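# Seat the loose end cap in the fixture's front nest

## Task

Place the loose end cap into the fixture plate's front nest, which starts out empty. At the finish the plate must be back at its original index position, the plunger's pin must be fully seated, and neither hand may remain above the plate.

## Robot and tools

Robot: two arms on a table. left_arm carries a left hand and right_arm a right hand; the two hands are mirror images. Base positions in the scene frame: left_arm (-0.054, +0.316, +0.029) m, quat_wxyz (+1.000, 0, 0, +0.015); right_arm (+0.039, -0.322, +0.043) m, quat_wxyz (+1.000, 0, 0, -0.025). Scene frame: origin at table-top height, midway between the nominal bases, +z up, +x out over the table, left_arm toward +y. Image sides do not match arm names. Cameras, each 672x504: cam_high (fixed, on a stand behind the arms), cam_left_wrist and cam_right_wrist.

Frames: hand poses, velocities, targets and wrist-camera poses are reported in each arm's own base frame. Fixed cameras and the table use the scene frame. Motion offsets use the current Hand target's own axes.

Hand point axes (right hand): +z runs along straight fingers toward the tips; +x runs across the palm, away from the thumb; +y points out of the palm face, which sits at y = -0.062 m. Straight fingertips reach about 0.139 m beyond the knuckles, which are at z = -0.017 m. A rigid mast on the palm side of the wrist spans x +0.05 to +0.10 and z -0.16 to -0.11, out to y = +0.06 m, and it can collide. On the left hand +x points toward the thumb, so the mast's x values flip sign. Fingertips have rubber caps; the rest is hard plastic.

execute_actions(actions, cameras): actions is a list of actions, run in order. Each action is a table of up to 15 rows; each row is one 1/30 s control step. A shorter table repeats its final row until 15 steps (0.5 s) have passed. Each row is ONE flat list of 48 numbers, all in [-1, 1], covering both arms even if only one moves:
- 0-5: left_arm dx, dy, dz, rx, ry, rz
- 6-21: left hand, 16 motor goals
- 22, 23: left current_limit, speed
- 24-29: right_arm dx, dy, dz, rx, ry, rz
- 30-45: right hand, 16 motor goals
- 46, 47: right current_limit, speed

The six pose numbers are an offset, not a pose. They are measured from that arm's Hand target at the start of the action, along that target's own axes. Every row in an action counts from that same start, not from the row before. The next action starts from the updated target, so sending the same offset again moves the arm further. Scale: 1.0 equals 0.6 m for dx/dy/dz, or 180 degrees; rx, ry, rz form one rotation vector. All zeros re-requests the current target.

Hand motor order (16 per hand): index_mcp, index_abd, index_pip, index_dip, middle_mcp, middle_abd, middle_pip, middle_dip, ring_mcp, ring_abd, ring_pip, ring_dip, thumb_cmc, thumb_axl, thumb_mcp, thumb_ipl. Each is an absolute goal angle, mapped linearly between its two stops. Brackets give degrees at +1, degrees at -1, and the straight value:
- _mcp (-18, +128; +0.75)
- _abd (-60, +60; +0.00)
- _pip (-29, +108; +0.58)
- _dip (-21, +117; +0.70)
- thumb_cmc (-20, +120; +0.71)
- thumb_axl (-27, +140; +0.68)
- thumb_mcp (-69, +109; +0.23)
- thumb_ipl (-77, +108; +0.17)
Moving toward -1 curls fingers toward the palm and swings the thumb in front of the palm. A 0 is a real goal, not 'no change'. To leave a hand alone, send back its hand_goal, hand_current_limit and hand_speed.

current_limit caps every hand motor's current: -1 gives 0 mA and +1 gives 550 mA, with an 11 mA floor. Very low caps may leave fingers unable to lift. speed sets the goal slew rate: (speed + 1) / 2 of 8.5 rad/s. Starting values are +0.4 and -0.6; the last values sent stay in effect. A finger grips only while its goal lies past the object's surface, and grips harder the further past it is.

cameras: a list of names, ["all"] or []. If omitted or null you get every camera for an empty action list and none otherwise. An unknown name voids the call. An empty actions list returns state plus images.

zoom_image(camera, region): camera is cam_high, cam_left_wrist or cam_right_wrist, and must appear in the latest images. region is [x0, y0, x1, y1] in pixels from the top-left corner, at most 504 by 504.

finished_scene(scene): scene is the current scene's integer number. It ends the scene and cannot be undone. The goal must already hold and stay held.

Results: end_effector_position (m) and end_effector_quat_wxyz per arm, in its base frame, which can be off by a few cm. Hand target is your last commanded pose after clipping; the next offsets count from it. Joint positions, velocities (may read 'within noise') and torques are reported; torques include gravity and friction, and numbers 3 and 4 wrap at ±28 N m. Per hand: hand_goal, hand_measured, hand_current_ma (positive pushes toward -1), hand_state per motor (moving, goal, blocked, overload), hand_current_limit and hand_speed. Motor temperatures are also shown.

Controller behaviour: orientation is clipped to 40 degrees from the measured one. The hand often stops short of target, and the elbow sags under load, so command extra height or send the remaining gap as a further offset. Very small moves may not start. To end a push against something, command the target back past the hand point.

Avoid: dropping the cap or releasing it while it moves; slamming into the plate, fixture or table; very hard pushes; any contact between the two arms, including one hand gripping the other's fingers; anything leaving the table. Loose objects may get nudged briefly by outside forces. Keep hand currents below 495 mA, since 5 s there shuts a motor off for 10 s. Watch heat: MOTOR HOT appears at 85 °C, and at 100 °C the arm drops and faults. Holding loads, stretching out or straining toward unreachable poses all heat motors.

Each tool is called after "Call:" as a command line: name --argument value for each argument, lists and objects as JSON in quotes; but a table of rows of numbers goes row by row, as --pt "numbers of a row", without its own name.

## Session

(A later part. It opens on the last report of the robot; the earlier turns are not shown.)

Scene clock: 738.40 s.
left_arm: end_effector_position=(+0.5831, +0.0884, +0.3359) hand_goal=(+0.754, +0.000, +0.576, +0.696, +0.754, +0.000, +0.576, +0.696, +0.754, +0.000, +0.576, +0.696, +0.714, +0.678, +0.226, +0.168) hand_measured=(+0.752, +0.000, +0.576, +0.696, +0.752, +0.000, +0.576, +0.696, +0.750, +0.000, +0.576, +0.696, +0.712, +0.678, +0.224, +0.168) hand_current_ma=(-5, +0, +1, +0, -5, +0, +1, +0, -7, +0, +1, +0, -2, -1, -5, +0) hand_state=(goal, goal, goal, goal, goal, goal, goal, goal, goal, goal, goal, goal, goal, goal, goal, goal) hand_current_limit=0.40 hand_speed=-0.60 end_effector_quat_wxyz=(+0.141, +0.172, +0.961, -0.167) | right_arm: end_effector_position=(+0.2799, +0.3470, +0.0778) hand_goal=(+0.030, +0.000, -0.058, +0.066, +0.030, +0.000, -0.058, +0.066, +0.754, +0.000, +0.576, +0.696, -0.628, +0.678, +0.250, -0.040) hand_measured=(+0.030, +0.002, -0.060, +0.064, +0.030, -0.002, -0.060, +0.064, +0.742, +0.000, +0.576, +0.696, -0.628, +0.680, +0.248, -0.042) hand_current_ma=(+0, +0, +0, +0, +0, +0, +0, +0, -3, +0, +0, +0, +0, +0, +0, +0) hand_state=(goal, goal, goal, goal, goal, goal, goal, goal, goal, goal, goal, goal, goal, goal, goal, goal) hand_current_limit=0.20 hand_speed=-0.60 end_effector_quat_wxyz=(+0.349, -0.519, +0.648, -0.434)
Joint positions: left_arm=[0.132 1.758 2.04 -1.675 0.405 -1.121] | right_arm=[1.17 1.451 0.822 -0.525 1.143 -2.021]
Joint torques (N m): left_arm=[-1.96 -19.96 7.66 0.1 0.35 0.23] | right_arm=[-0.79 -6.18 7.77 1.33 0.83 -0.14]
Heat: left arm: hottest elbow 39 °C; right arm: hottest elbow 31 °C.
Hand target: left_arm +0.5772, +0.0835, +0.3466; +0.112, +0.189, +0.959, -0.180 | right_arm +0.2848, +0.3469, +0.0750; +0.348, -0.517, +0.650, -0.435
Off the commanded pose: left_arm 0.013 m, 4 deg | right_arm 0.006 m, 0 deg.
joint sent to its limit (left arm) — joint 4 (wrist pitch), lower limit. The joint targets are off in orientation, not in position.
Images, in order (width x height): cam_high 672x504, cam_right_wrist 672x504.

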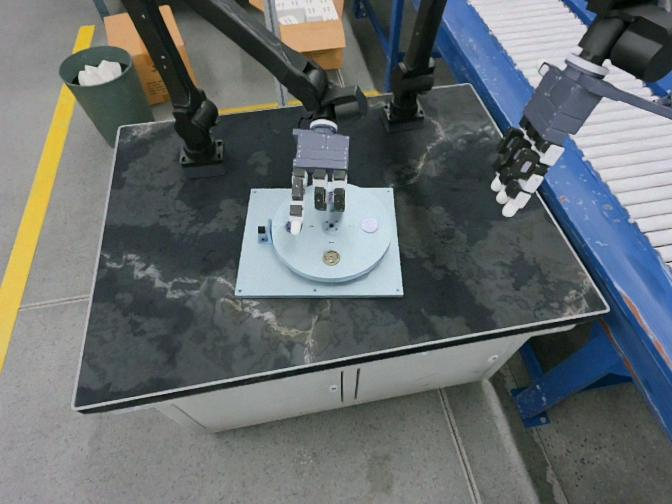

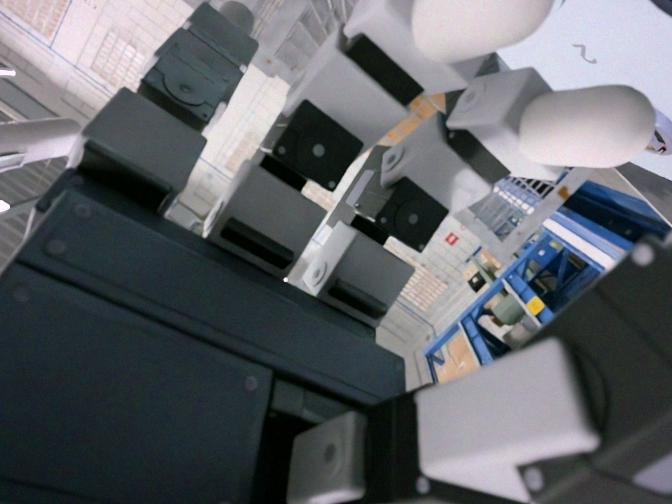

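Call:
execute_actions --actions '[[[0,0,0,0,0,0,0.754,0,0.576,0.696,0.754,0,0.576,0.696,0.754,0,0.576,0.696,0.714,0.678,0.226,0.168,0.4,-0.6,0,0.0093,0.00375,0,0,0,0.03,0,-0.058,0.065,0.03,0,-0.058,0.065,0.754,0,0.576,0.696,-0.629,0.678,0.25,-0.04,0.2,-0.6]]]' --cameras '[]'

Call:
execute_actions --actions '[[[0,0,0,0,0,0,0.754,0,0.576,0.696,0.754,0,0.576,0.696,0.754,0,0.576,0.696,0.714,0.678,0.226,0.168,0.4,-0.6,0,0.0078,0.0031,0,0,0,0.03,0,-0.058,0.065,0.03,0,-0.058,0.065,0.754,0,0.576,0.696,-0.629,0.678,0.25,-0.04,0.2,-0.6]]]' --cameras '["cam_high","cam_right_wrist"]'

Call:
zoom_image --camera "cam_high" --region '[290, 150, 370, 210]'

Call:
zoom_image --camera "cam_right_wrist" --region '[400, 0, 672, 200]'

Scene clock: 744.43 s.
left_arm: end_effector_position=(+0.5831, +0.0884, +0.3359) hand_goal=(+0.754, +0.000, +0.576, +0.696, +0.754, +0.000, +0.576, +0.696, +0.754, +0.000, +0.576, +0.696, +0.714, +0.678, +0.226, +0.168) hand_measured=(+0.752, +0.000, +0.576, +0.696, +0.752, +0.000, +0.576, +0.696, +0.750, +0.000, +0.576, +0.696, +0.712, +0.678, +0.224, +0.168) hand_current_ma=(-5, +0, +1, +0, -5, +0, +1, +0, -7, +0, +1, +0, -2, -1, -5, +0) hand_state=(goal, goal, goal, goal, goal, goal, goal, goal, goal, goal, goal, goal, goal, goal, goal, goal) hand_current_limit=0.40 hand_speed=-0.60 end_effector_quat_wxyz=(+0.141, +0.172, +0.961, -0.167) | right_arm: end_effector_position=(+0.2800, +0.3471, +0.0719) hand_goal=(+0.030, +0.000, -0.058, +0.066, +0.030, +0.000, -0.058, +0.066, +0.754, +0.000, +0.576, +0.696, -0.628, +0.678, +0.250, -0.040) hand_measured=(+0.030, +0.002, -0.060, +0.064, +0.030, -0.002, -0.060, +0.064, +0.742, +0.000, +0.576, +0.696, -0.628, +0.680, +0.248, -0.042) hand_current_ma=(+0, +0, +0, +0, +0, +0, +0, +0, -3, +0, +0, +0, +0, +0, +0, +0) hand_state=(goal, goal, goal, goal, goal, goal, goal, goal, goal, goal, goal, goal, goal, goal, goal, goal) hand_current_limit=0.20 hand_speed=-0.60 end_effector_quat_wxyz=(+0.349, -0.519, +0.648, -0.434)
Joint positions: left_arm=[0.132 1.758 2.04 -1.675 0.405 -1.121] | right_arm=[1.17 1.462 0.815 -0.507 1.143 -2.021]
Joint torques (N m): left_arm=[-1.96 -19.66 7.65 0.14 0.34 0.2] | right_arm=[-1.14 -6.53 7.65 1.43 0.82 -0.14]
Heat: left arm: hottest elbow 39 °C; right arm: hottest elbow 31 °C.
Hand target: left_arm +0.5772, +0.0835, +0.3466; +0.112, +0.189, +0.959, -0.180 | right_arm +0.2847, +0.3468, +0.0689; +0.348, -0.517, +0.650, -0.435
Off the commanded pose: left_arm 0.013 m, 4 deg | right_arm 0.006 m, 0 deg.
joint sent to its limit (left arm) — joint 4 (wrist pitch), lower limit. The joint targets are off in orientation, not in position.
No camera images: "cameras" was empty.

Scene clock: 745.13 s.
left_arm: end_effector_position=(+0.5831, +0.0884, +0.3359) hand_goal=(+0.754, +0.000, +0.576, +0.696, +0.754, +0.000, +0.576, +0.696, +0.754, +0.000, +0.576, +0.696, +0.714, +0.678, +0.226, +0.168) hand_measured=(+0.752, +0.000, +0.576, +0.696, +0.752, +0.000, +0.576, +0.696, +0.750, +0.000, +0.576, +0.696, +0.712, +0.678, +0.224, +0.168) hand_current_ma=(-5, +0, +1, +0, -5, +0, +1, +0, -7, +0, +1, +0, -2, -1, -5, +0) hand_state=(goal, goal, goal, goal, goal, goal, goal, goal, goal, goal, goal, goal, goal, goal, goal, goal) hand_current_limit=0.40 hand_speed=-0.60 end_effector_quat_wxyz=(+0.141, +0.172, +0.961, -0.167) | right_arm: end_effector_position=(+0.2800, +0.3471, +0.0670) hand_goal=(+0.030, +0.000, -0.058, +0.066, +0.030, +0.000, -0.058, +0.066, +0.754, +0.000, +0.576, +0.696, -0.628, +0.678, +0.250, -0.040) hand_measured=(+0.030, +0.002, -0.060, +0.064, +0.030, -0.002, -0.060, +0.064, +0.742, +0.000, +0.576, +0.696, -0.628, +0.680, +0.248, -0.042) hand_current_ma=(+0, +0, +0, +0, +0, +0, +0, +0, -3, +0, +0, +0, +0, +0, +0, +0) hand_state=(goal, goal, goal, goal, goal, goal, goal, goal, goal, goal, goal, goal, goal, goal, goal, goal) hand_current_limit=0.20 hand_speed=-0.60 end_effector_quat_wxyz=(+0.349, -0.519, +0.648, -0.434)
Joint positions: left_arm=[0.132 1.758 2.04 -1.675 0.405 -1.121] | right_arm=[1.17 1.471 0.809 -0.492 1.143 -2.021]
Joint torques (N m): left_arm=[-1.67 -20.01 7.73 0.16 0.34 0.22] | right_arm=[-1.03 -6.59 7.56 1.33 0.83 -0.14]
Heat: left arm: hottest elbow 39 °C; right arm: hottest elbow 31 °C.
Hand target: left_arm +0.5772, +0.0835, +0.3466; +0.112, +0.189, +0.959, -0.180 | right_arm +0.2847, +0.3468, +0.0639; +0.348, -0.517, +0.650, -0.435
Off the commanded pose: left_arm 0.013 m, 4 deg | right_arm 0.006 m, 0 deg.
joint sent to its limit (left arm) — joint 4 (wrist pitch), lower limit. The joint targets are off in orientation, not in position.
Images, in order (width x height): cam_high 672x504, cam_right_wrist 672x504.

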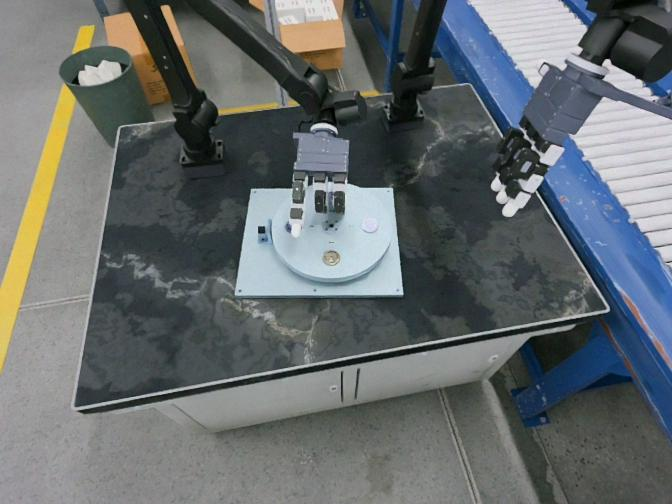

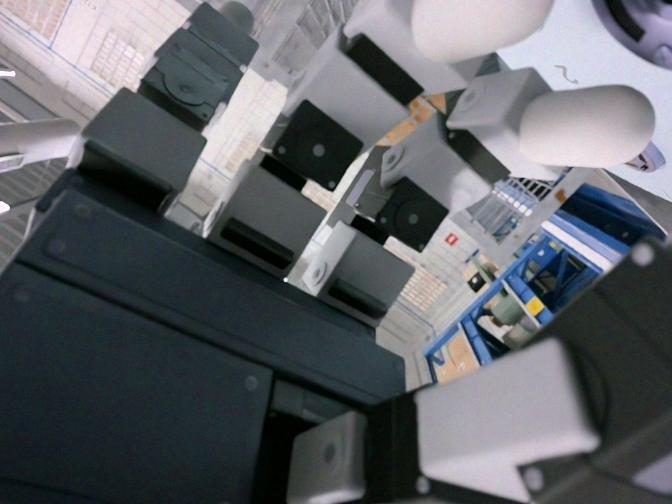

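Scaled by 6.300 from the camera's 672x504 image, which has a finer 960x720 frame.

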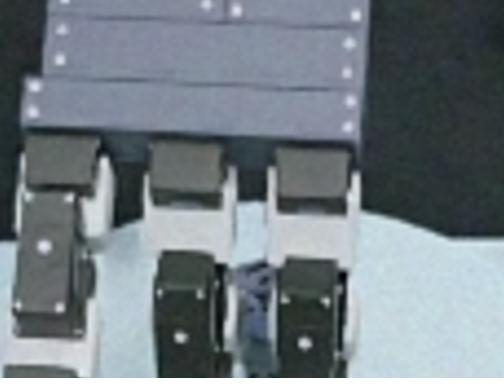

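Scaled by 1.853 from the camera's 672x504 image, which has a finer 960x720 frame.

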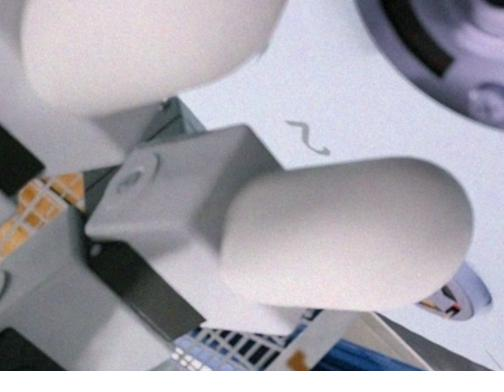

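Call:
execute_actions --actions '[[[0,0,0,0,0,0,0.754,0,0.576,0.696,0.754,0,0.576,0.696,0.754,0,0.576,0.696,0.714,0.678,0.226,0.168,0.4,-0.6,0,0.0093,0.00375,0,0,0,0.03,0,-0.058,0.065,0.03,0,-0.058,0.065,0.754,0,0.576,0.696,-0.629,0.678,0.25,-0.04,0.2,-0.6]]]' --cameras '["cam_high","cam_right_wrist"]'

Call:
zoom_image --camera "cam_high" --region '[290, 150, 370, 210]'

Call:
zoom_image --camera "cam_right_wrist" --region '[400, 0, 672, 200]'

Scene clock: 750.33 s.
left_arm: end_effector_position=(+0.5831, +0.0884, +0.3359) hand_goal=(+0.754, +0.000, +0.576, +0.696, +0.754, +0.000, +0.576, +0.696, +0.754, +0.000, +0.576, +0.696, +0.714, +0.678, +0.226, +0.168) hand_measured=(+0.752, +0.000, +0.576, +0.696, +0.752, +0.000, +0.576, +0.696, +0.750, +0.000, +0.576, +0.696, +0.712, +0.678, +0.224, +0.168) hand_current_ma=(-5, +0, +1, +0, -5, +0, +1, +0, -7, +0, +1, +0, -2, -1, -5, +0) hand_state=(goal, goal, goal, goal, goal, goal, goal, goal, goal, goal, goal, goal, goal, goal, goal, goal) hand_current_limit=0.40 hand_speed=-0.60 end_effector_quat_wxyz=(+0.141, +0.172, +0.961, -0.167) | right_arm: end_effector_position=(+0.2800, +0.3472, +0.0609) hand_goal=(+0.030, +0.000, -0.058, +0.066, +0.030, +0.000, -0.058, +0.066, +0.754, +0.000, +0.576, +0.696, -0.628, +0.678, +0.250, -0.040) hand_measured=(+0.030, +0.002, -0.060, +0.064, +0.030, -0.002, -0.060, +0.064, +0.742, +0.000, +0.576, +0.696, -0.628, +0.680, +0.248, -0.042) hand_current_ma=(+0, +0, +0, +0, +0, +0, +0, +0, -3, +0, +0, +0, +0, +0, +0, +0) hand_state=(goal, goal, goal, goal, goal, goal, goal, goal, goal, goal, goal, goal, goal, goal, goal, goal) hand_current_limit=0.20 hand_speed=-0.60 end_effector_quat_wxyz=(+0.349, -0.519, +0.648, -0.434)
Joint positions: left_arm=[0.132 1.758 2.04 -1.675 0.405 -1.121] | right_arm=[1.17 1.483 0.802 -0.473 1.143 -2.021]
Joint torques (N m): left_arm=[-2.14 -19.84 7.72 0.16 0.33 0.21] | right_arm=[-1.2 -6.77 7.34 1.31 0.82 -0.12]
Heat: left arm: hottest elbow 39 °C; right arm: hottest elbow 31 °C.
Hand target: left_arm +0.5772, +0.0835, +0.3466; +0.112, +0.189, +0.959, -0.180 | right_arm +0.2847, +0.3469, +0.0579; +0.348, -0.517, +0.650, -0.435
Off the commanded pose: left_arm 0.013 m, 4 deg | right_arm 0.006 m, 0 deg.
joint sent to its limit (left arm) — joint 4 (wrist pitch), lower limit. The joint targets are off in orientation, not in position.
Images, in order (width x height): cam_high 672x504, cam_right_wrist 672x504.

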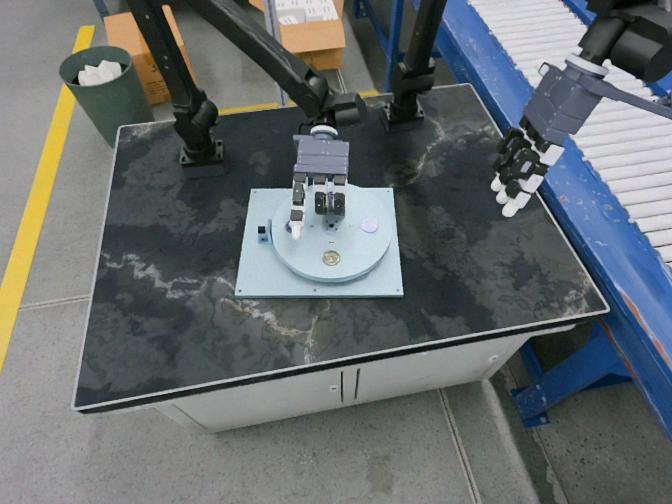

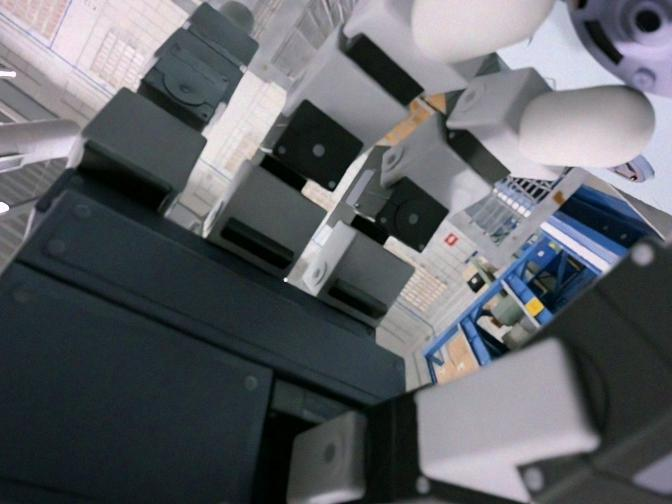

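Scaled by 6.300 from the camera's 672x504 image, which has a finer 960x720 frame.

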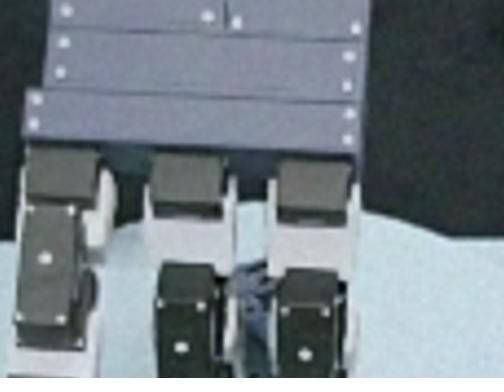

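Scaled by 1.853 from the camera's 672x504 image, which has a finer 960x720 frame.

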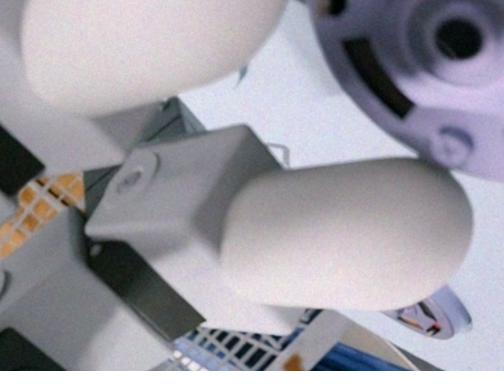

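Call:
execute_actions --actions '[[[0,0,0,0,0,0,0.754,0,0.576,0.696,0.754,0,0.576,0.696,0.754,0,0.576,0.696,0.714,0.678,0.226,0.168,0.4,-0.6,0,0.0062,0.0025,0,0,0,0.03,0,-0.058,0.065,0.03,0,-0.058,0.065,0.754,0,0.576,0.696,-0.629,0.678,0.25,-0.04,0.2,-0.6]]]' --cameras '["cam_right_wrist"]'

Call:
zoom_image --camera "cam_right_wrist" --region '[400, 0, 672, 200]'

Scene clock: 774.17 s.
left_arm: end_effector_position=(+0.5831, +0.0884, +0.3359) hand_goal=(+0.754, +0.000, +0.576, +0.696, +0.754, +0.000, +0.576, +0.696, +0.754, +0.000, +0.576, +0.696, +0.714, +0.678, +0.226, +0.168) hand_measured=(+0.752, +0.000, +0.576, +0.696, +0.752, +0.000, +0.576, +0.696, +0.750, +0.000, +0.576, +0.696, +0.712, +0.678, +0.224, +0.168) hand_current_ma=(-5, +0, +1, +0, -5, +0, +1, +0, -7, +0, +1, +0, -2, -1, -5, +0) hand_state=(goal, goal, goal, goal, goal, goal, goal, goal, goal, goal, goal, goal, goal, goal, goal, goal) hand_current_limit=0.40 hand_speed=-0.60 end_effector_quat_wxyz=(+0.141, +0.172, +0.961, -0.167) | right_arm: end_effector_position=(+0.2801, +0.3474, +0.0576) hand_goal=(+0.030, +0.000, -0.058, +0.066, +0.030, +0.000, -0.058, +0.066, +0.754, +0.000, +0.576, +0.696, -0.628, +0.678, +0.250, -0.040) hand_measured=(+0.030, +0.002, -0.060, +0.064, +0.030, -0.002, -0.060, +0.064, +0.742, +0.000, +0.576, +0.696, -0.628, +0.680, +0.248, -0.042) hand_current_ma=(+0, +0, +0, +0, +0, +0, +0, +0, -3, +0, +0, +0, +0, +0, +0, +0) hand_state=(goal, goal, goal, goal, goal, goal, goal, goal, goal, goal, goal, goal, goal, goal, goal, goal) hand_current_limit=0.20 hand_speed=-0.60 end_effector_quat_wxyz=(+0.350, -0.519, +0.648, -0.434)
Joint positions: left_arm=[0.132 1.758 2.04 -1.675 0.405 -1.121] | right_arm=[1.17 1.49 0.798 -0.461 1.143 -2.021]
Joint torques (N m): left_arm=[-1.9 -19.84 7.66 0.2 0.33 0.22] | right_arm=[-1.08 -6.65 7.3 1.42 0.85 -0.14]
Heat: left arm: hottest elbow 39 °C; right arm: hottest elbow 32 °C.
Hand target: left_arm +0.5772, +0.0835, +0.3466; +0.112, +0.189, +0.959, -0.180 | right_arm +0.2847, +0.3469, +0.0539; +0.348, -0.517, +0.650, -0.435
Off the commanded pose: left_arm 0.013 m, 4 deg | right_arm 0.006 m, 0 deg.
joint sent to its limit (left arm) — joint 4 (wrist pitch), lower limit. The joint targets are off in orientation, not in position.
Images, in order (width x height): cam_right_wrist 672x504.

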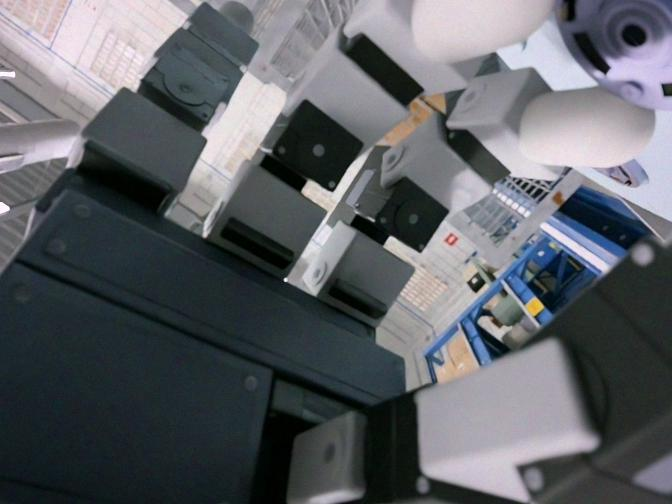

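Scaled by 1.853 from the camera's 672x504 image, which has a finer 960x720 frame.

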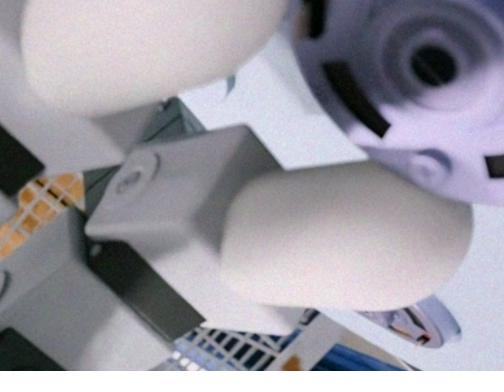

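Call:
zoom_image --camera "cam_right_wrist" --region '[532, 0, 672, 130]'

Call:
zoom_image --camera "cam_high" --region '[305, 170, 365, 215]'

Scaled by 3.600 from the camera's 672x504 image, which has a finer 960x720 frame.

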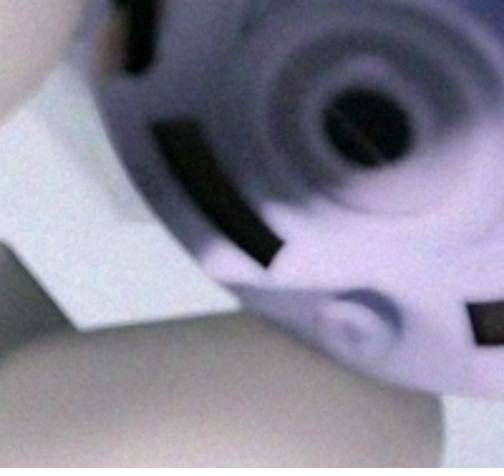

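This scene's latest camera images include none from cam_high. They are from: cam_right_wrist. cam_high's image comes with the result of a call that names it in "cameras".

Call:
execute_actions --actions '[[[-0.036,-0.096,0.043,0,0,0,0.754,0,0.576,0.696,0.754,0,0.576,0.696,0.754,0,0.576,0.696,0.714,0.678,0.226,0.168,0.4,-0.6,0,0,0,0,0,0,0.03,0,-0.058,0.065,0.03,0,-0.058,0.065,0.754,0,0.576,0.696,-0.629,0.678,0.25,-0.04,0.2,-0.6]],[[-0.036,-0.096,0.043,0,0,0,0.754,0,0.576,0.696,0.754,0,0.576,0.696,0.754,0,0.576,0.696,0.714,0.678,0.226,0.168,0.4,-0.6,0,0,0,0,0,0,0.03,0,-0.058,0.065,0.03,0,-0.058,0.065,0.754,0,0.576,0.696,-0.629,0.678,0.25,-0.04,0.2,-0.6]],[[-0.036,-0.096,0.043,0,0,0,0.754,0,0.576,0.696,0.754,0,0.576,0.696,0.754,0,0.576,0.696,0.714,0.678,0.226,0.168,0.4,-0.6,0,0,0,0,0,0,0.03,0,-0.058,0.065,0.03,0,-0.058,0.065,0.754,0,0.576,0.696,-0.629,0.678,0.25,-0.04,0.2,-0.6]]]' --cameras '["cam_left_wrist","cam_high"]'

Call:
zoom_image --camera "cam_left_wrist" --region '[150, 100, 400, 300]'

Scene clock: 789.17 s.
left_arm: end_effector_position=(+0.5630, -0.1166, +0.3283) hand_goal=(+0.754, +0.000, +0.576, +0.696, +0.754, +0.000, +0.576, +0.696, +0.754, +0.000, +0.576, +0.696, +0.714, +0.678, +0.226, +0.168) hand_measured=(+0.750, +0.000, +0.576, +0.696, +0.750, +0.000, +0.576, +0.696, +0.750, +0.000, +0.576, +0.696, +0.712, +0.678, +0.224, +0.168) hand_current_ma=(-6, +0, +1, +0, -6, +0, +1, +0, -8, +0, +1, +0, -3, -1, -5, +0) hand_state=(goal, goal, goal, goal, goal, goal, goal, goal, goal, goal, goal, goal, goal, goal, goal, goal) hand_current_limit=0.40 hand_speed=-0.60 end_effector_quat_wxyz=(+0.084, +0.196, +0.960, -0.179) | right_arm: end_effector_position=(+0.2801, +0.3474, +0.0576) hand_goal=(+0.030, +0.000, -0.058, +0.066, +0.030, +0.000, -0.058, +0.066, +0.754, +0.000, +0.576, +0.696, -0.628, +0.678, +0.250, -0.040) hand_measured=(+0.030, +0.002, -0.060, +0.064, +0.030, -0.002, -0.060, +0.064, +0.742, +0.000, +0.576, +0.696, -0.628, +0.680, +0.248, -0.042) hand_current_ma=(+0, +0, +0, +0, +0, +0, +0, +0, -3, +0, +0, +0, +0, +0, +0, +0) hand_state=(goal, goal, goal, goal, goal, goal, goal, goal, goal, goal, goal, goal, goal, goal, goal, goal) hand_current_limit=0.20 hand_speed=-0.60 end_effector_quat_wxyz=(+0.350, -0.519, +0.648, -0.434)
Joint positions: left_arm=[-0.242 1.784 2.066 -1.661 0.351 -1.444] | right_arm=[1.17 1.49 0.798 -0.461 1.143 -2.021]
Joint torques (N m): left_arm=[-1.03 -17.32 12.9 1.02 0.2 -0.06] | right_arm=[-1.14 -6.95 7.36 1.31 0.8 -0.12]
Heat: left arm: hottest elbow 39 °C; right arm: hottest elbow 31 °C.
Hand target: left_arm +0.5775, -0.1167, +0.3468; +0.112, +0.189, +0.959, -0.180 | right_arm +0.2847, +0.3469, +0.0539; +0.348, -0.517, +0.650, -0.435
Off the commanded pose: left_arm 0.024 m, 3 deg | right_arm 0.006 m, 0 deg.
Images, in order (width x height): cam_high 672x504, cam_left_wrist 672x504.

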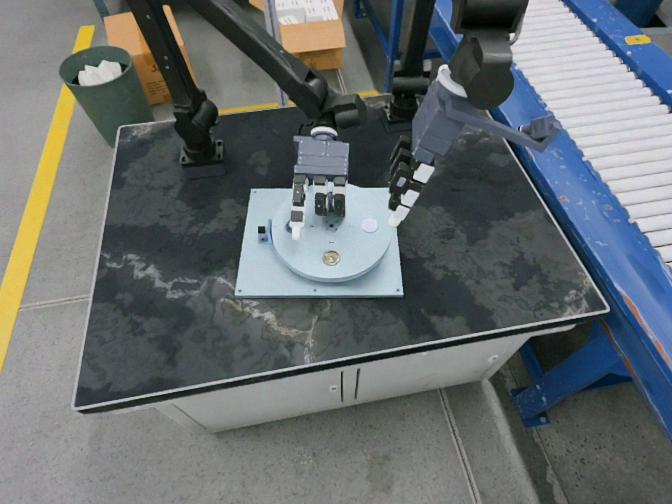

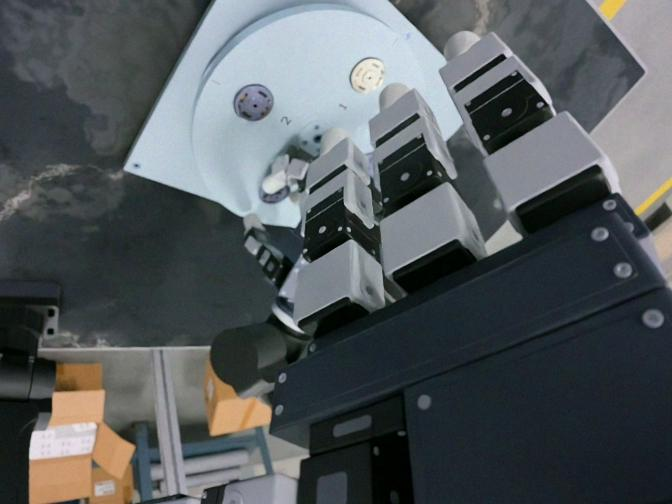

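Scaled by 2.016 from the camera's 672x504 image, which has a finer 960x720 frame.

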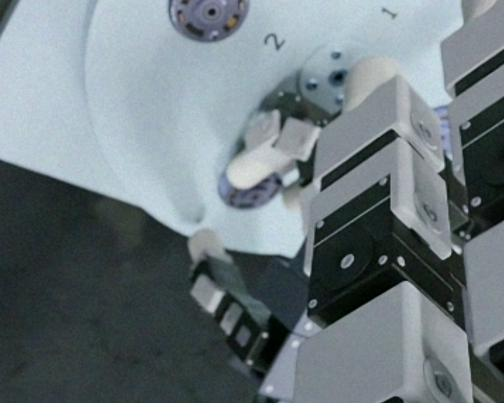

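Call:
zoom_image --camera "cam_left_wrist" --region '[235, 140, 335, 215]'

Scaled by 5.040 from the camera's 672x504 image, which has a finer 960x720 frame.

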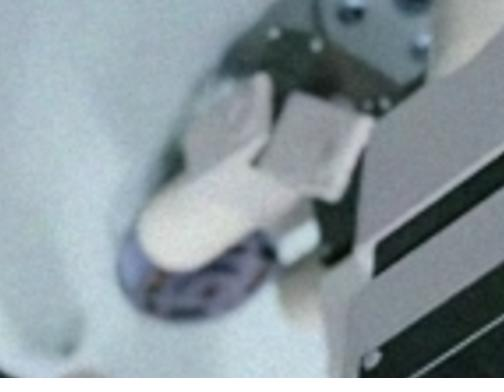

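Call:
execute_actions --actions '[[[0,0,0,0,0,0,0.754,0,0.576,0.696,0.754,0,0.576,0.696,0.754,0,0.576,0.696,0.714,0.678,0.226,0.168,0.4,-0.6,0,0,0,0,0,0,0.15,0,-0.058,0.065,0.15,0,-0.058,0.065,0.754,0,0.576,0.696,-0.629,0.678,0.25,-0.04,0.2,-0.7]],[[0,0,0,0,0,0,0.754,0,0.576,0.696,0.754,0,0.576,0.696,0.754,0,0.576,0.696,0.714,0.678,0.226,0.168,0.4,-0.6,0,-0.08,-0.032,0,0,0,0.2,0,-0.058,0.065,0.2,0,-0.058,0.065,0.754,0,0.576,0.696,-0.629,0.678,0.25,-0.04,0.2,-0.6]],[[0,0,0,0,0,0,0.754,0,0.576,0.696,0.754,0,0.576,0.696,0.754,0,0.576,0.696,0.714,0.678,0.226,0.168,0.4,-0.6,0.1,-0.08,-0.032,0,0,0,0.2,0,-0.058,0.065,0.2,0,-0.058,0.065,0.754,0,0.576,0.696,-0.629,0.678,0.25,-0.04,0.2,-0.6]]]' --cameras '["cam_left_wrist","cam_high","cam_right_wrist"]'

Call:
zoom_image --camera "cam_left_wrist" --region '[225, 130, 325, 215]'

Call:
zoom_image --camera "cam_high" --region '[310, 175, 360, 213]'

Scene clock: 802.83 s.
left_arm: end_effector_position=(+0.5629, -0.1166, +0.3283) hand_goal=(+0.754, +0.000, +0.576, +0.696, +0.754, +0.000, +0.576, +0.696, +0.754, +0.000, +0.576, +0.696, +0.714, +0.678, +0.226, +0.168) hand_measured=(+0.750, +0.000, +0.576, +0.696, +0.750, +0.000, +0.576, +0.696, +0.750, +0.000, +0.576, +0.696, +0.712, +0.678, +0.224, +0.168) hand_current_ma=(-6, +0, +1, +0, -6, +0, +1, +0, -8, +0, +1, +0, -3, -1, -5, +0) hand_state=(goal, goal, goal, goal, goal, goal, goal, goal, goal, goal, goal, goal, goal, goal, goal, goal) hand_current_limit=0.40 hand_speed=-0.60 end_effector_quat_wxyz=(+0.084, +0.196, +0.960, -0.179) | right_arm: end_effector_position=(+0.2704, +0.2913, +0.1565) hand_goal=(+0.200, +0.000, -0.058, +0.066, +0.200, +0.000, -0.058, +0.066, +0.754, +0.000, +0.576, +0.696, -0.628, +0.678, +0.250, -0.040) hand_measured=(+0.192, +0.002, -0.060, +0.064, +0.192, -0.002, -0.060, +0.064, +0.742, +0.000, +0.576, +0.696, -0.628, +0.680, +0.248, -0.042) hand_current_ma=(-1, +0, +0, +0, -1, +0, +0, +0, -3, +0, +0, +0, +0, +0, +0, +0) hand_state=(goal, goal, goal, goal, goal, goal, goal, goal, goal, goal, goal, goal, goal, goal, goal, goal) hand_current_limit=0.20 hand_speed=-0.60 end_effector_quat_wxyz=(+0.354, -0.514, +0.651, -0.431)
Joint positions: left_arm=[-0.242 1.784 2.066 -1.661 0.351 -1.445] | right_arm=[1.131 1.167 0.79 -0.693 1.127 -2.098]
Joint torques (N m): left_arm=[-1.08 -17.14 13.18 1.05 0.2 -0.11] | right_arm=[-0.97 -4.78 9.18 0.31 0.77 -0.08]
Heat: left arm: hottest elbow 41 °C; right arm: hottest elbow 31 °C.
Hand target: left_arm +0.5775, -0.1167, +0.3468; +0.112, +0.189, +0.959, -0.180 | right_arm +0.2719, +0.2879, +0.1570; +0.348, -0.517, +0.650, -0.435
Off the commanded pose: left_arm 0.024 m, 3 deg | right_arm 0.004 m, 1 deg.

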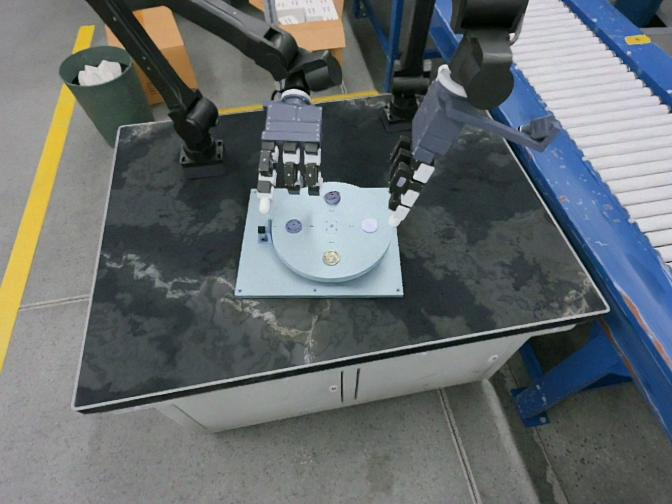

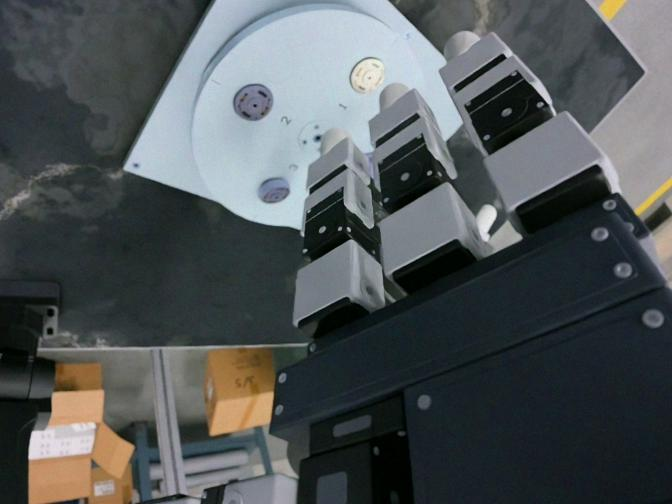

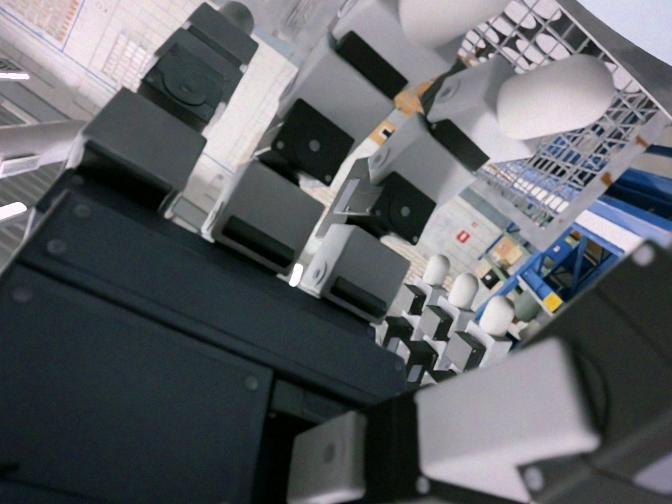

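Scaled by 5.040 from the camera's 672x504 image, which has a finer 960x720 frame.

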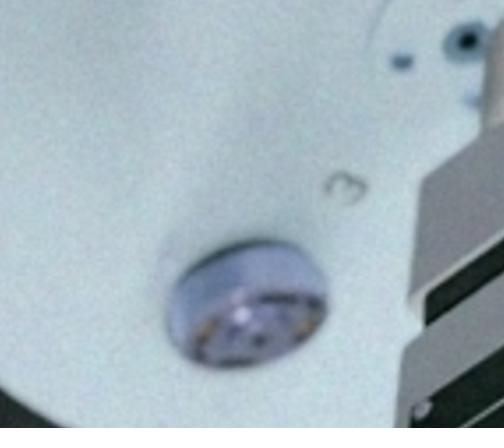

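Scaled by 10.080 from the camera's 672x504 image, which has a finer 960x720 frame.

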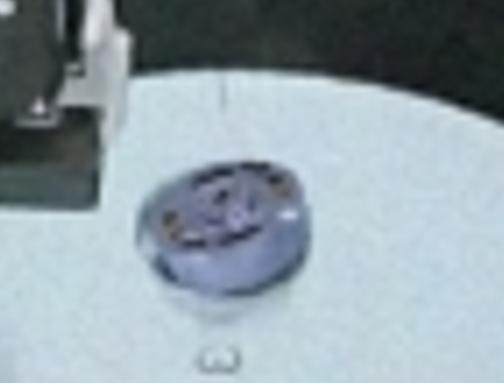

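Call:
execute_actions --actions '[[[0,0,0,0,0,0,0.754,0,0.576,0.696,0.754,0,0.576,0.696,0.754,0,0.576,0.696,0.714,0.678,0.226,0.168,0.4,-0.6,-0.1505,0.0477,0.0022,0,0,0,0.03,0,-0.058,0.065,0.192,0,-0.4,-0.3,0.754,0,0.576,0.696,-0.629,0.678,0.45,-0.04,0.2,-0.6]],[[0,0,0,0,0,0,0.754,0,0.576,0.696,0.754,0,0.576,0.696,0.754,0,0.576,0.696,0.714,0.678,0.226,0.168,0.4,-0.6,0.0455,0.0268,0.0222,0,0,0,0.03,0,-0.058,0.065,0.192,0,-0.4,-0.3,0.754,0,0.576,0.696,-0.629,0.678,0.45,-0.04,0.2,-0.6]],[[0,0,0,0,0,0,0.754,0,0.576,0.696,0.754,0,0.576,0.696,0.754,0,0.576,0.696,0.714,0.678,0.226,0.168,0.4,-0.6,0,0.0464,0.0188,0,0,0,0.03,0,-0.058,0.065,0.192,0,-0.4,-0.3,0.754,0,0.576,0.696,-0.629,0.678,0.45,-0.04,0.2,-0.6]]]' --cameras '["cam_left_wrist","cam_high"]'

Call:
zoom_image --camera "cam_left_wrist" --region '[225, 130, 325, 215]'

Call:
zoom_image --camera "cam_high" --region '[300, 155, 370, 210]'

Scene clock: 872.03 s.
left_arm: end_effector_position=(+0.5629, -0.1166, +0.3283) hand_goal=(+0.754, +0.000, +0.576, +0.696, +0.754, +0.000, +0.576, +0.696, +0.754, +0.000, +0.576, +0.696, +0.714, +0.678, +0.226, +0.168) hand_measured=(+0.750, +0.000, +0.576, +0.696, +0.750, +0.000, +0.576, +0.696, +0.750, +0.000, +0.576, +0.696, +0.712, +0.678, +0.224, +0.168) hand_current_ma=(-6, +0, +1, +0, -6, +0, +1, +0, -8, +0, +1, +0, -3, -1, -5, +0) hand_state=(goal, goal, goal, goal, goal, goal, goal, goal, goal, goal, goal, goal, goal, goal, goal, goal) hand_current_limit=0.40 hand_speed=-0.60 end_effector_quat_wxyz=(+0.084, +0.196, +0.960, -0.179) | right_arm: end_effector_position=(+0.2779, +0.3502, +0.0825) hand_goal=(+0.030, +0.000, -0.058, +0.066, +0.192, +0.000, -0.400, -0.300, +0.754, +0.000, +0.576, +0.696, -0.628, +0.678, +0.450, -0.040) hand_measured=(+0.030, +0.002, -0.060, +0.064, +0.190, -0.002, -0.394, -0.296, +0.742, +0.000, +0.576, +0.696, -0.628, +0.680, +0.442, -0.042) hand_current_ma=(+0, +0, +0, +0, +0, +0, +1, +0, -3, +0, +0, +0, +0, +0, -2, +0) hand_state=(goal, goal, goal, goal, goal, goal, goal, goal, goal, goal, goal, goal, goal, goal, goal, goal) hand_current_limit=0.20 hand_speed=-0.60 end_effector_quat_wxyz=(+0.349, -0.519, +0.648, -0.434)
Joint positions: left_arm=[-0.242 1.784 2.066 -1.661 0.351 -1.445] | right_arm=[1.179 1.45 0.839 -0.562 1.146 -2.001]
Joint torques (N m): left_arm=[-0.91 -17.08 13.12 0.96 0.18 -0.12] | right_arm=[-1.32 -7.06 7.83 1.18 0.81 -0.16]
Motor temperatures (°C): left_arm=[26 31 48 23 24 22] | right_arm=[26 23 34 23 27 21]
Heat: left arm: hottest elbow 48 °C; right arm: hottest elbow 34 °C.
Hand target: left_arm +0.5775, -0.1167, +0.3468; +0.112, +0.189, +0.959, -0.180 | right_arm +0.2827, +0.3503, +0.0803; +0.348, -0.517, +0.650, -0.435
Off the commanded pose: left_arm 0.024 m, 3 deg | right_arm 0.005 m, 0 deg.
Images, in order (width x height): cam_high 672x504, cam_left_wrist 672x504.

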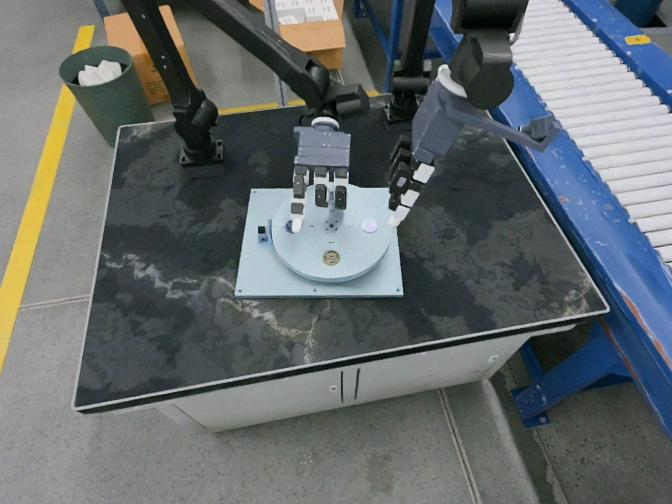

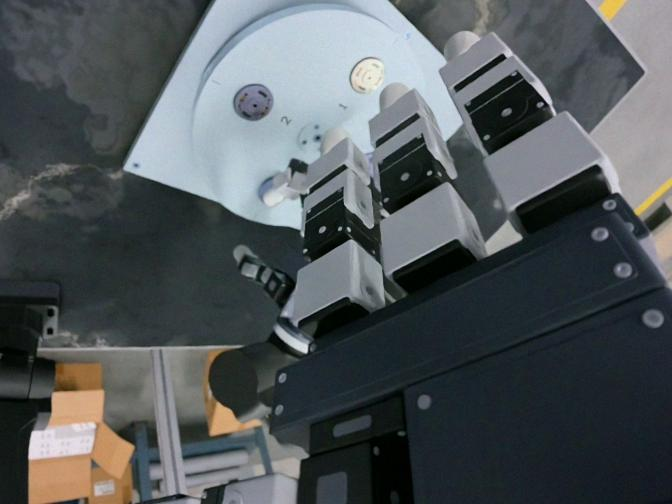

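Scaled by 5.040 from the camera's 672x504 image, which has a finer 960x720 frame.

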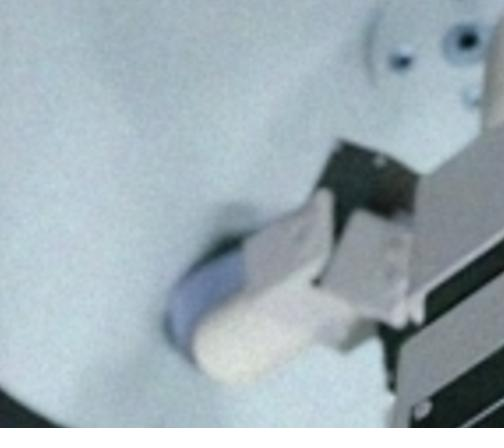

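Scaled by 7.200 from the camera's 672x504 image, which has a finer 960x720 frame.

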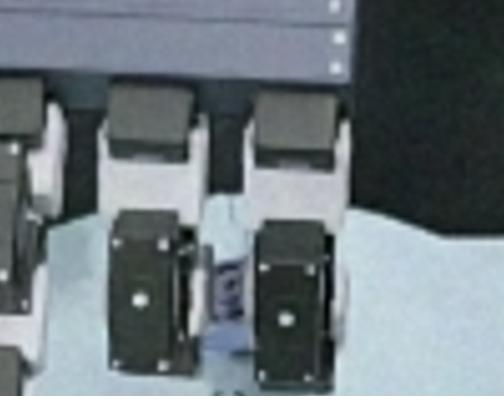

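Call:
execute_actions --actions '[[[0,0,0,0,0,0,0.754,0,0.576,0.696,0.754,0,0.576,0.696,0.754,0,0.576,0.696,0.714,0.678,0.226,0.168,0.4,-0.6,0.0034,0.024,-0.006,0,0,0,0.03,0,-0.058,0.065,0.192,0,-0.4,-0.3,0.754,0,0.576,0.696,-0.629,0.678,0.45,-0.04,0.2,-0.6]]]' --cameras '["cam_left_wrist","cam_right_wrist"]'

Call:
zoom_image --camera "cam_left_wrist" --region '[225, 130, 325, 215]'

Call:
zoom_image --camera "cam_right_wrist" --region '[472, 0, 672, 150]'

Scene clock: 907.70 s.
left_arm: end_effector_position=(+0.5629, -0.1166, +0.3283) hand_goal=(+0.754, +0.000, +0.576, +0.696, +0.754, +0.000, +0.576, +0.696, +0.754, +0.000, +0.576, +0.696, +0.714, +0.678, +0.226, +0.168) hand_measured=(+0.750, +0.000, +0.576, +0.696, +0.750, +0.000, +0.576, +0.696, +0.750, +0.000, +0.576, +0.696, +0.712, +0.678, +0.224, +0.168) hand_current_ma=(-6, +0, +1, +0, -6, +0, +1, +0, -8, +0, +1, +0, -3, -1, -5, +0) hand_state=(goal, goal, goal, goal, goal, goal, goal, goal, goal, goal, goal, goal, goal, goal, goal, goal) hand_current_limit=0.40 hand_speed=-0.60 end_effector_quat_wxyz=(+0.084, +0.196, +0.960, -0.179) | right_arm: end_effector_position=(+0.2755, +0.3451, +0.0702) hand_goal=(+0.030, +0.000, -0.058, +0.066, +0.192, +0.000, -0.400, -0.300, +0.754, +0.000, +0.576, +0.696, -0.628, +0.678, +0.450, -0.040) hand_measured=(+0.030, +0.002, -0.060, +0.064, +0.190, -0.002, -0.394, -0.296, +0.742, +0.000, +0.576, +0.696, -0.628, +0.680, +0.442, -0.042) hand_current_ma=(+0, +0, +0, +0, +0, +0, +1, +0, -3, +0, +0, +0, +0, +0, -2, +0) hand_state=(goal, goal, goal, goal, goal, goal, goal, goal, goal, goal, goal, goal, goal, goal, goal, goal) hand_current_limit=0.20 hand_speed=-0.60 end_effector_quat_wxyz=(+0.343, -0.518, +0.650, -0.437)
Joint positions: left_arm=[-0.242 1.784 2.066 -1.661 0.351 -1.445] | right_arm=[1.18 1.468 0.823 -0.562 1.15 -1.973]
Joint torques (N m): left_arm=[-0.85 -17.32 13.15 0.98 0.19 -0.11] | right_arm=[0.38 -7 7.66 0.96 0.96 -0.01]
Heat: left arm: hottest elbow 49 °C; right arm: hottest elbow 31 °C.
Hand target: left_arm +0.5775, -0.1167, +0.3468; +0.112, +0.189, +0.959, -0.180 | right_arm +0.2737, +0.3503, +0.0684; +0.348, -0.517, +0.650, -0.435
Off the commanded pose: left_arm 0.024 m, 3 deg | right_arm 0.006 m, 1 deg.
Images, in order (width x height): cam_left_wrist 672x504, cam_right_wrist 672x504.

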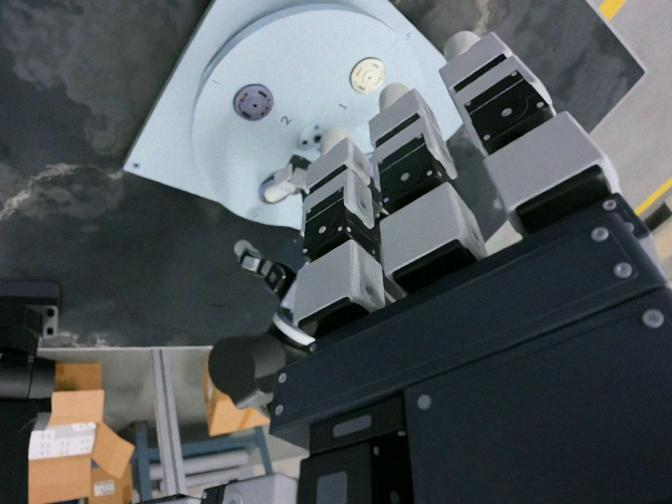

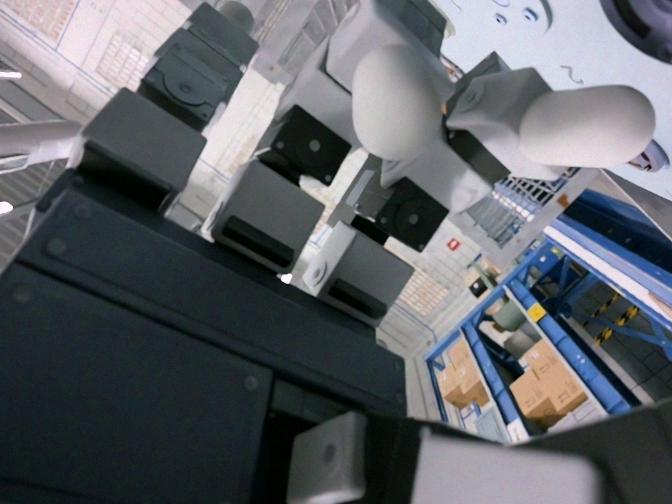

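Scaled by 5.040 from the camera's 672x504 image, which has a finer 960x720 frame.

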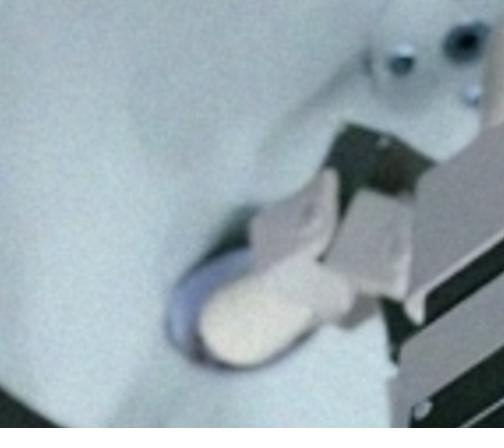

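Scaled by 2.520 from the camera's 672x504 image, which has a finer 960x720 frame.

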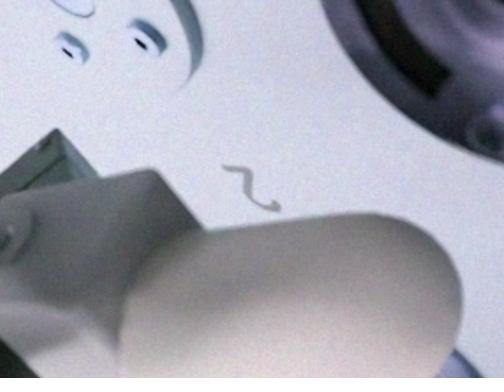

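Call:
execute_actions --actions '[[[0,0,0,0,0,0,0.754,0,0.576,0.696,0.754,0,0.576,0.696,0.754,0,0.576,0.696,0.714,0.678,0.226,0.168,0.4,-0.6,0.0175,0,-0.0178,0,0,0,0.03,0,-0.058,0.065,0.192,0,-0.4,-0.3,0.754,0,0.576,0.696,-0.629,0.678,0.45,-0.04,0.2,-0.6]]]' --cameras '["cam_left_wrist","cam_right_wrist"]'

Call:
zoom_image --camera "cam_left_wrist" --region '[225, 130, 325, 215]'

Scene clock: 927.50 s.
left_arm: end_effector_position=(+0.5629, -0.1166, +0.3283) hand_goal=(+0.754, +0.000, +0.576, +0.696, +0.754, +0.000, +0.576, +0.696, +0.754, +0.000, +0.576, +0.696, +0.714, +0.678, +0.226, +0.168) hand_measured=(+0.750, +0.000, +0.576, +0.696, +0.750, +0.000, +0.576, +0.696, +0.750, +0.000, +0.576, +0.696, +0.712, +0.678, +0.224, +0.168) hand_current_ma=(-6, +0, +1, +0, -6, +0, +1, +0, -8, +0, +1, +0, -3, -1, -5, +0) hand_state=(goal, goal, goal, goal, goal, goal, goal, goal, goal, goal, goal, goal, goal, goal, goal, goal) hand_current_limit=0.40 hand_speed=-0.60 end_effector_quat_wxyz=(+0.084, +0.196, +0.960, -0.179) | right_arm: end_effector_position=(+0.2650, +0.3384, +0.0630) hand_goal=(+0.030, +0.000, -0.058, +0.066, +0.192, +0.000, -0.400, -0.300, +0.754, +0.000, +0.576, +0.696, -0.628, +0.678, +0.450, -0.040) hand_measured=(+0.030, +0.002, -0.060, +0.064, +0.190, -0.002, -0.394, -0.296, +0.742, +0.000, +0.576, +0.696, -0.628, +0.680, +0.442, -0.042) hand_current_ma=(+0, +0, +0, +0, +0, +0, +1, +0, -3, +0, +0, +0, +0, +0, -2, +0) hand_state=(goal, goal, goal, goal, goal, goal, goal, goal, goal, goal, goal, goal, goal, goal, goal, goal) hand_current_limit=0.20 hand_speed=-0.60 end_effector_quat_wxyz=(+0.338, -0.520, +0.649, -0.440)
Joint positions: left_arm=[-0.242 1.784 2.066 -1.661 0.351 -1.445] | right_arm=[1.2 1.468 0.805 -0.602 1.157 -1.923]
Joint torques (N m): left_arm=[-1.08 -17.26 13.12 1.07 0.19 -0.1] | right_arm=[0.85 -8.23 7.71 0.1 1.01 0.05]
Heat: left arm: hottest elbow 50 °C; right arm: hottest elbow 30 °C.
Hand target: left_arm +0.5775, -0.1167, +0.3468; +0.112, +0.189, +0.959, -0.180 | right_arm +0.2617, +0.3422, +0.0723; +0.348, -0.517, +0.650, -0.435
Off the commanded pose: left_arm 0.024 m, 3 deg | right_arm 0.011 m, 1 deg.
Images, in order (width x height): cam_left_wrist 672x504, cam_right_wrist 672x504.

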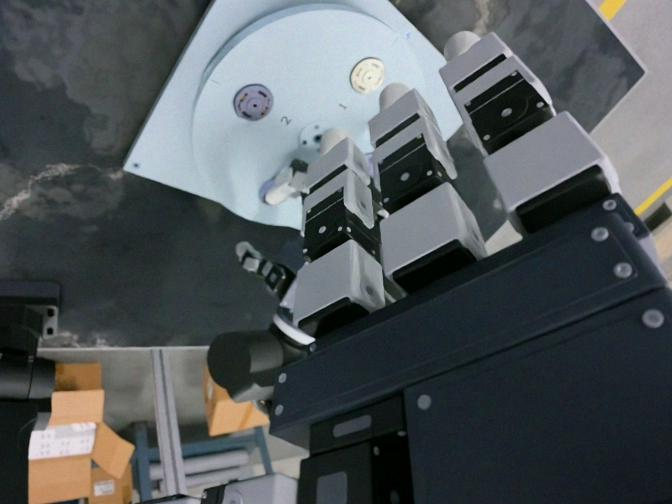

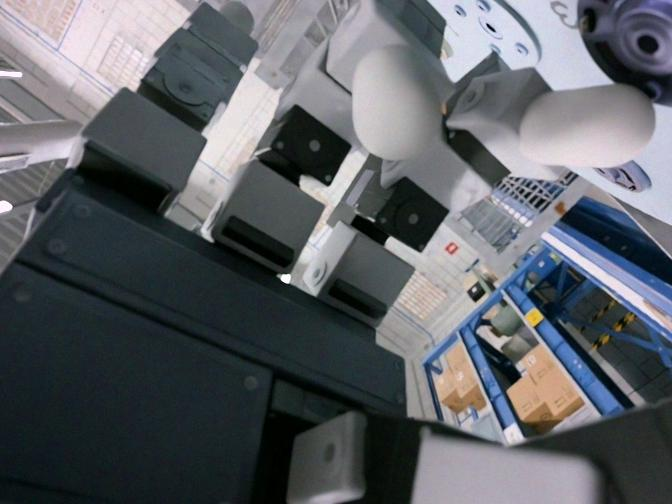

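Scaled by 5.040 from the camera's 672x504 image, which has a finer 960x720 frame.

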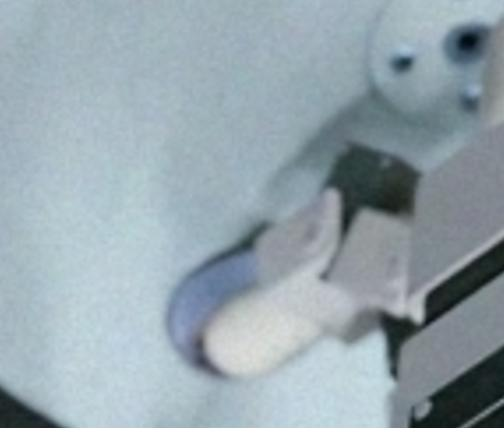

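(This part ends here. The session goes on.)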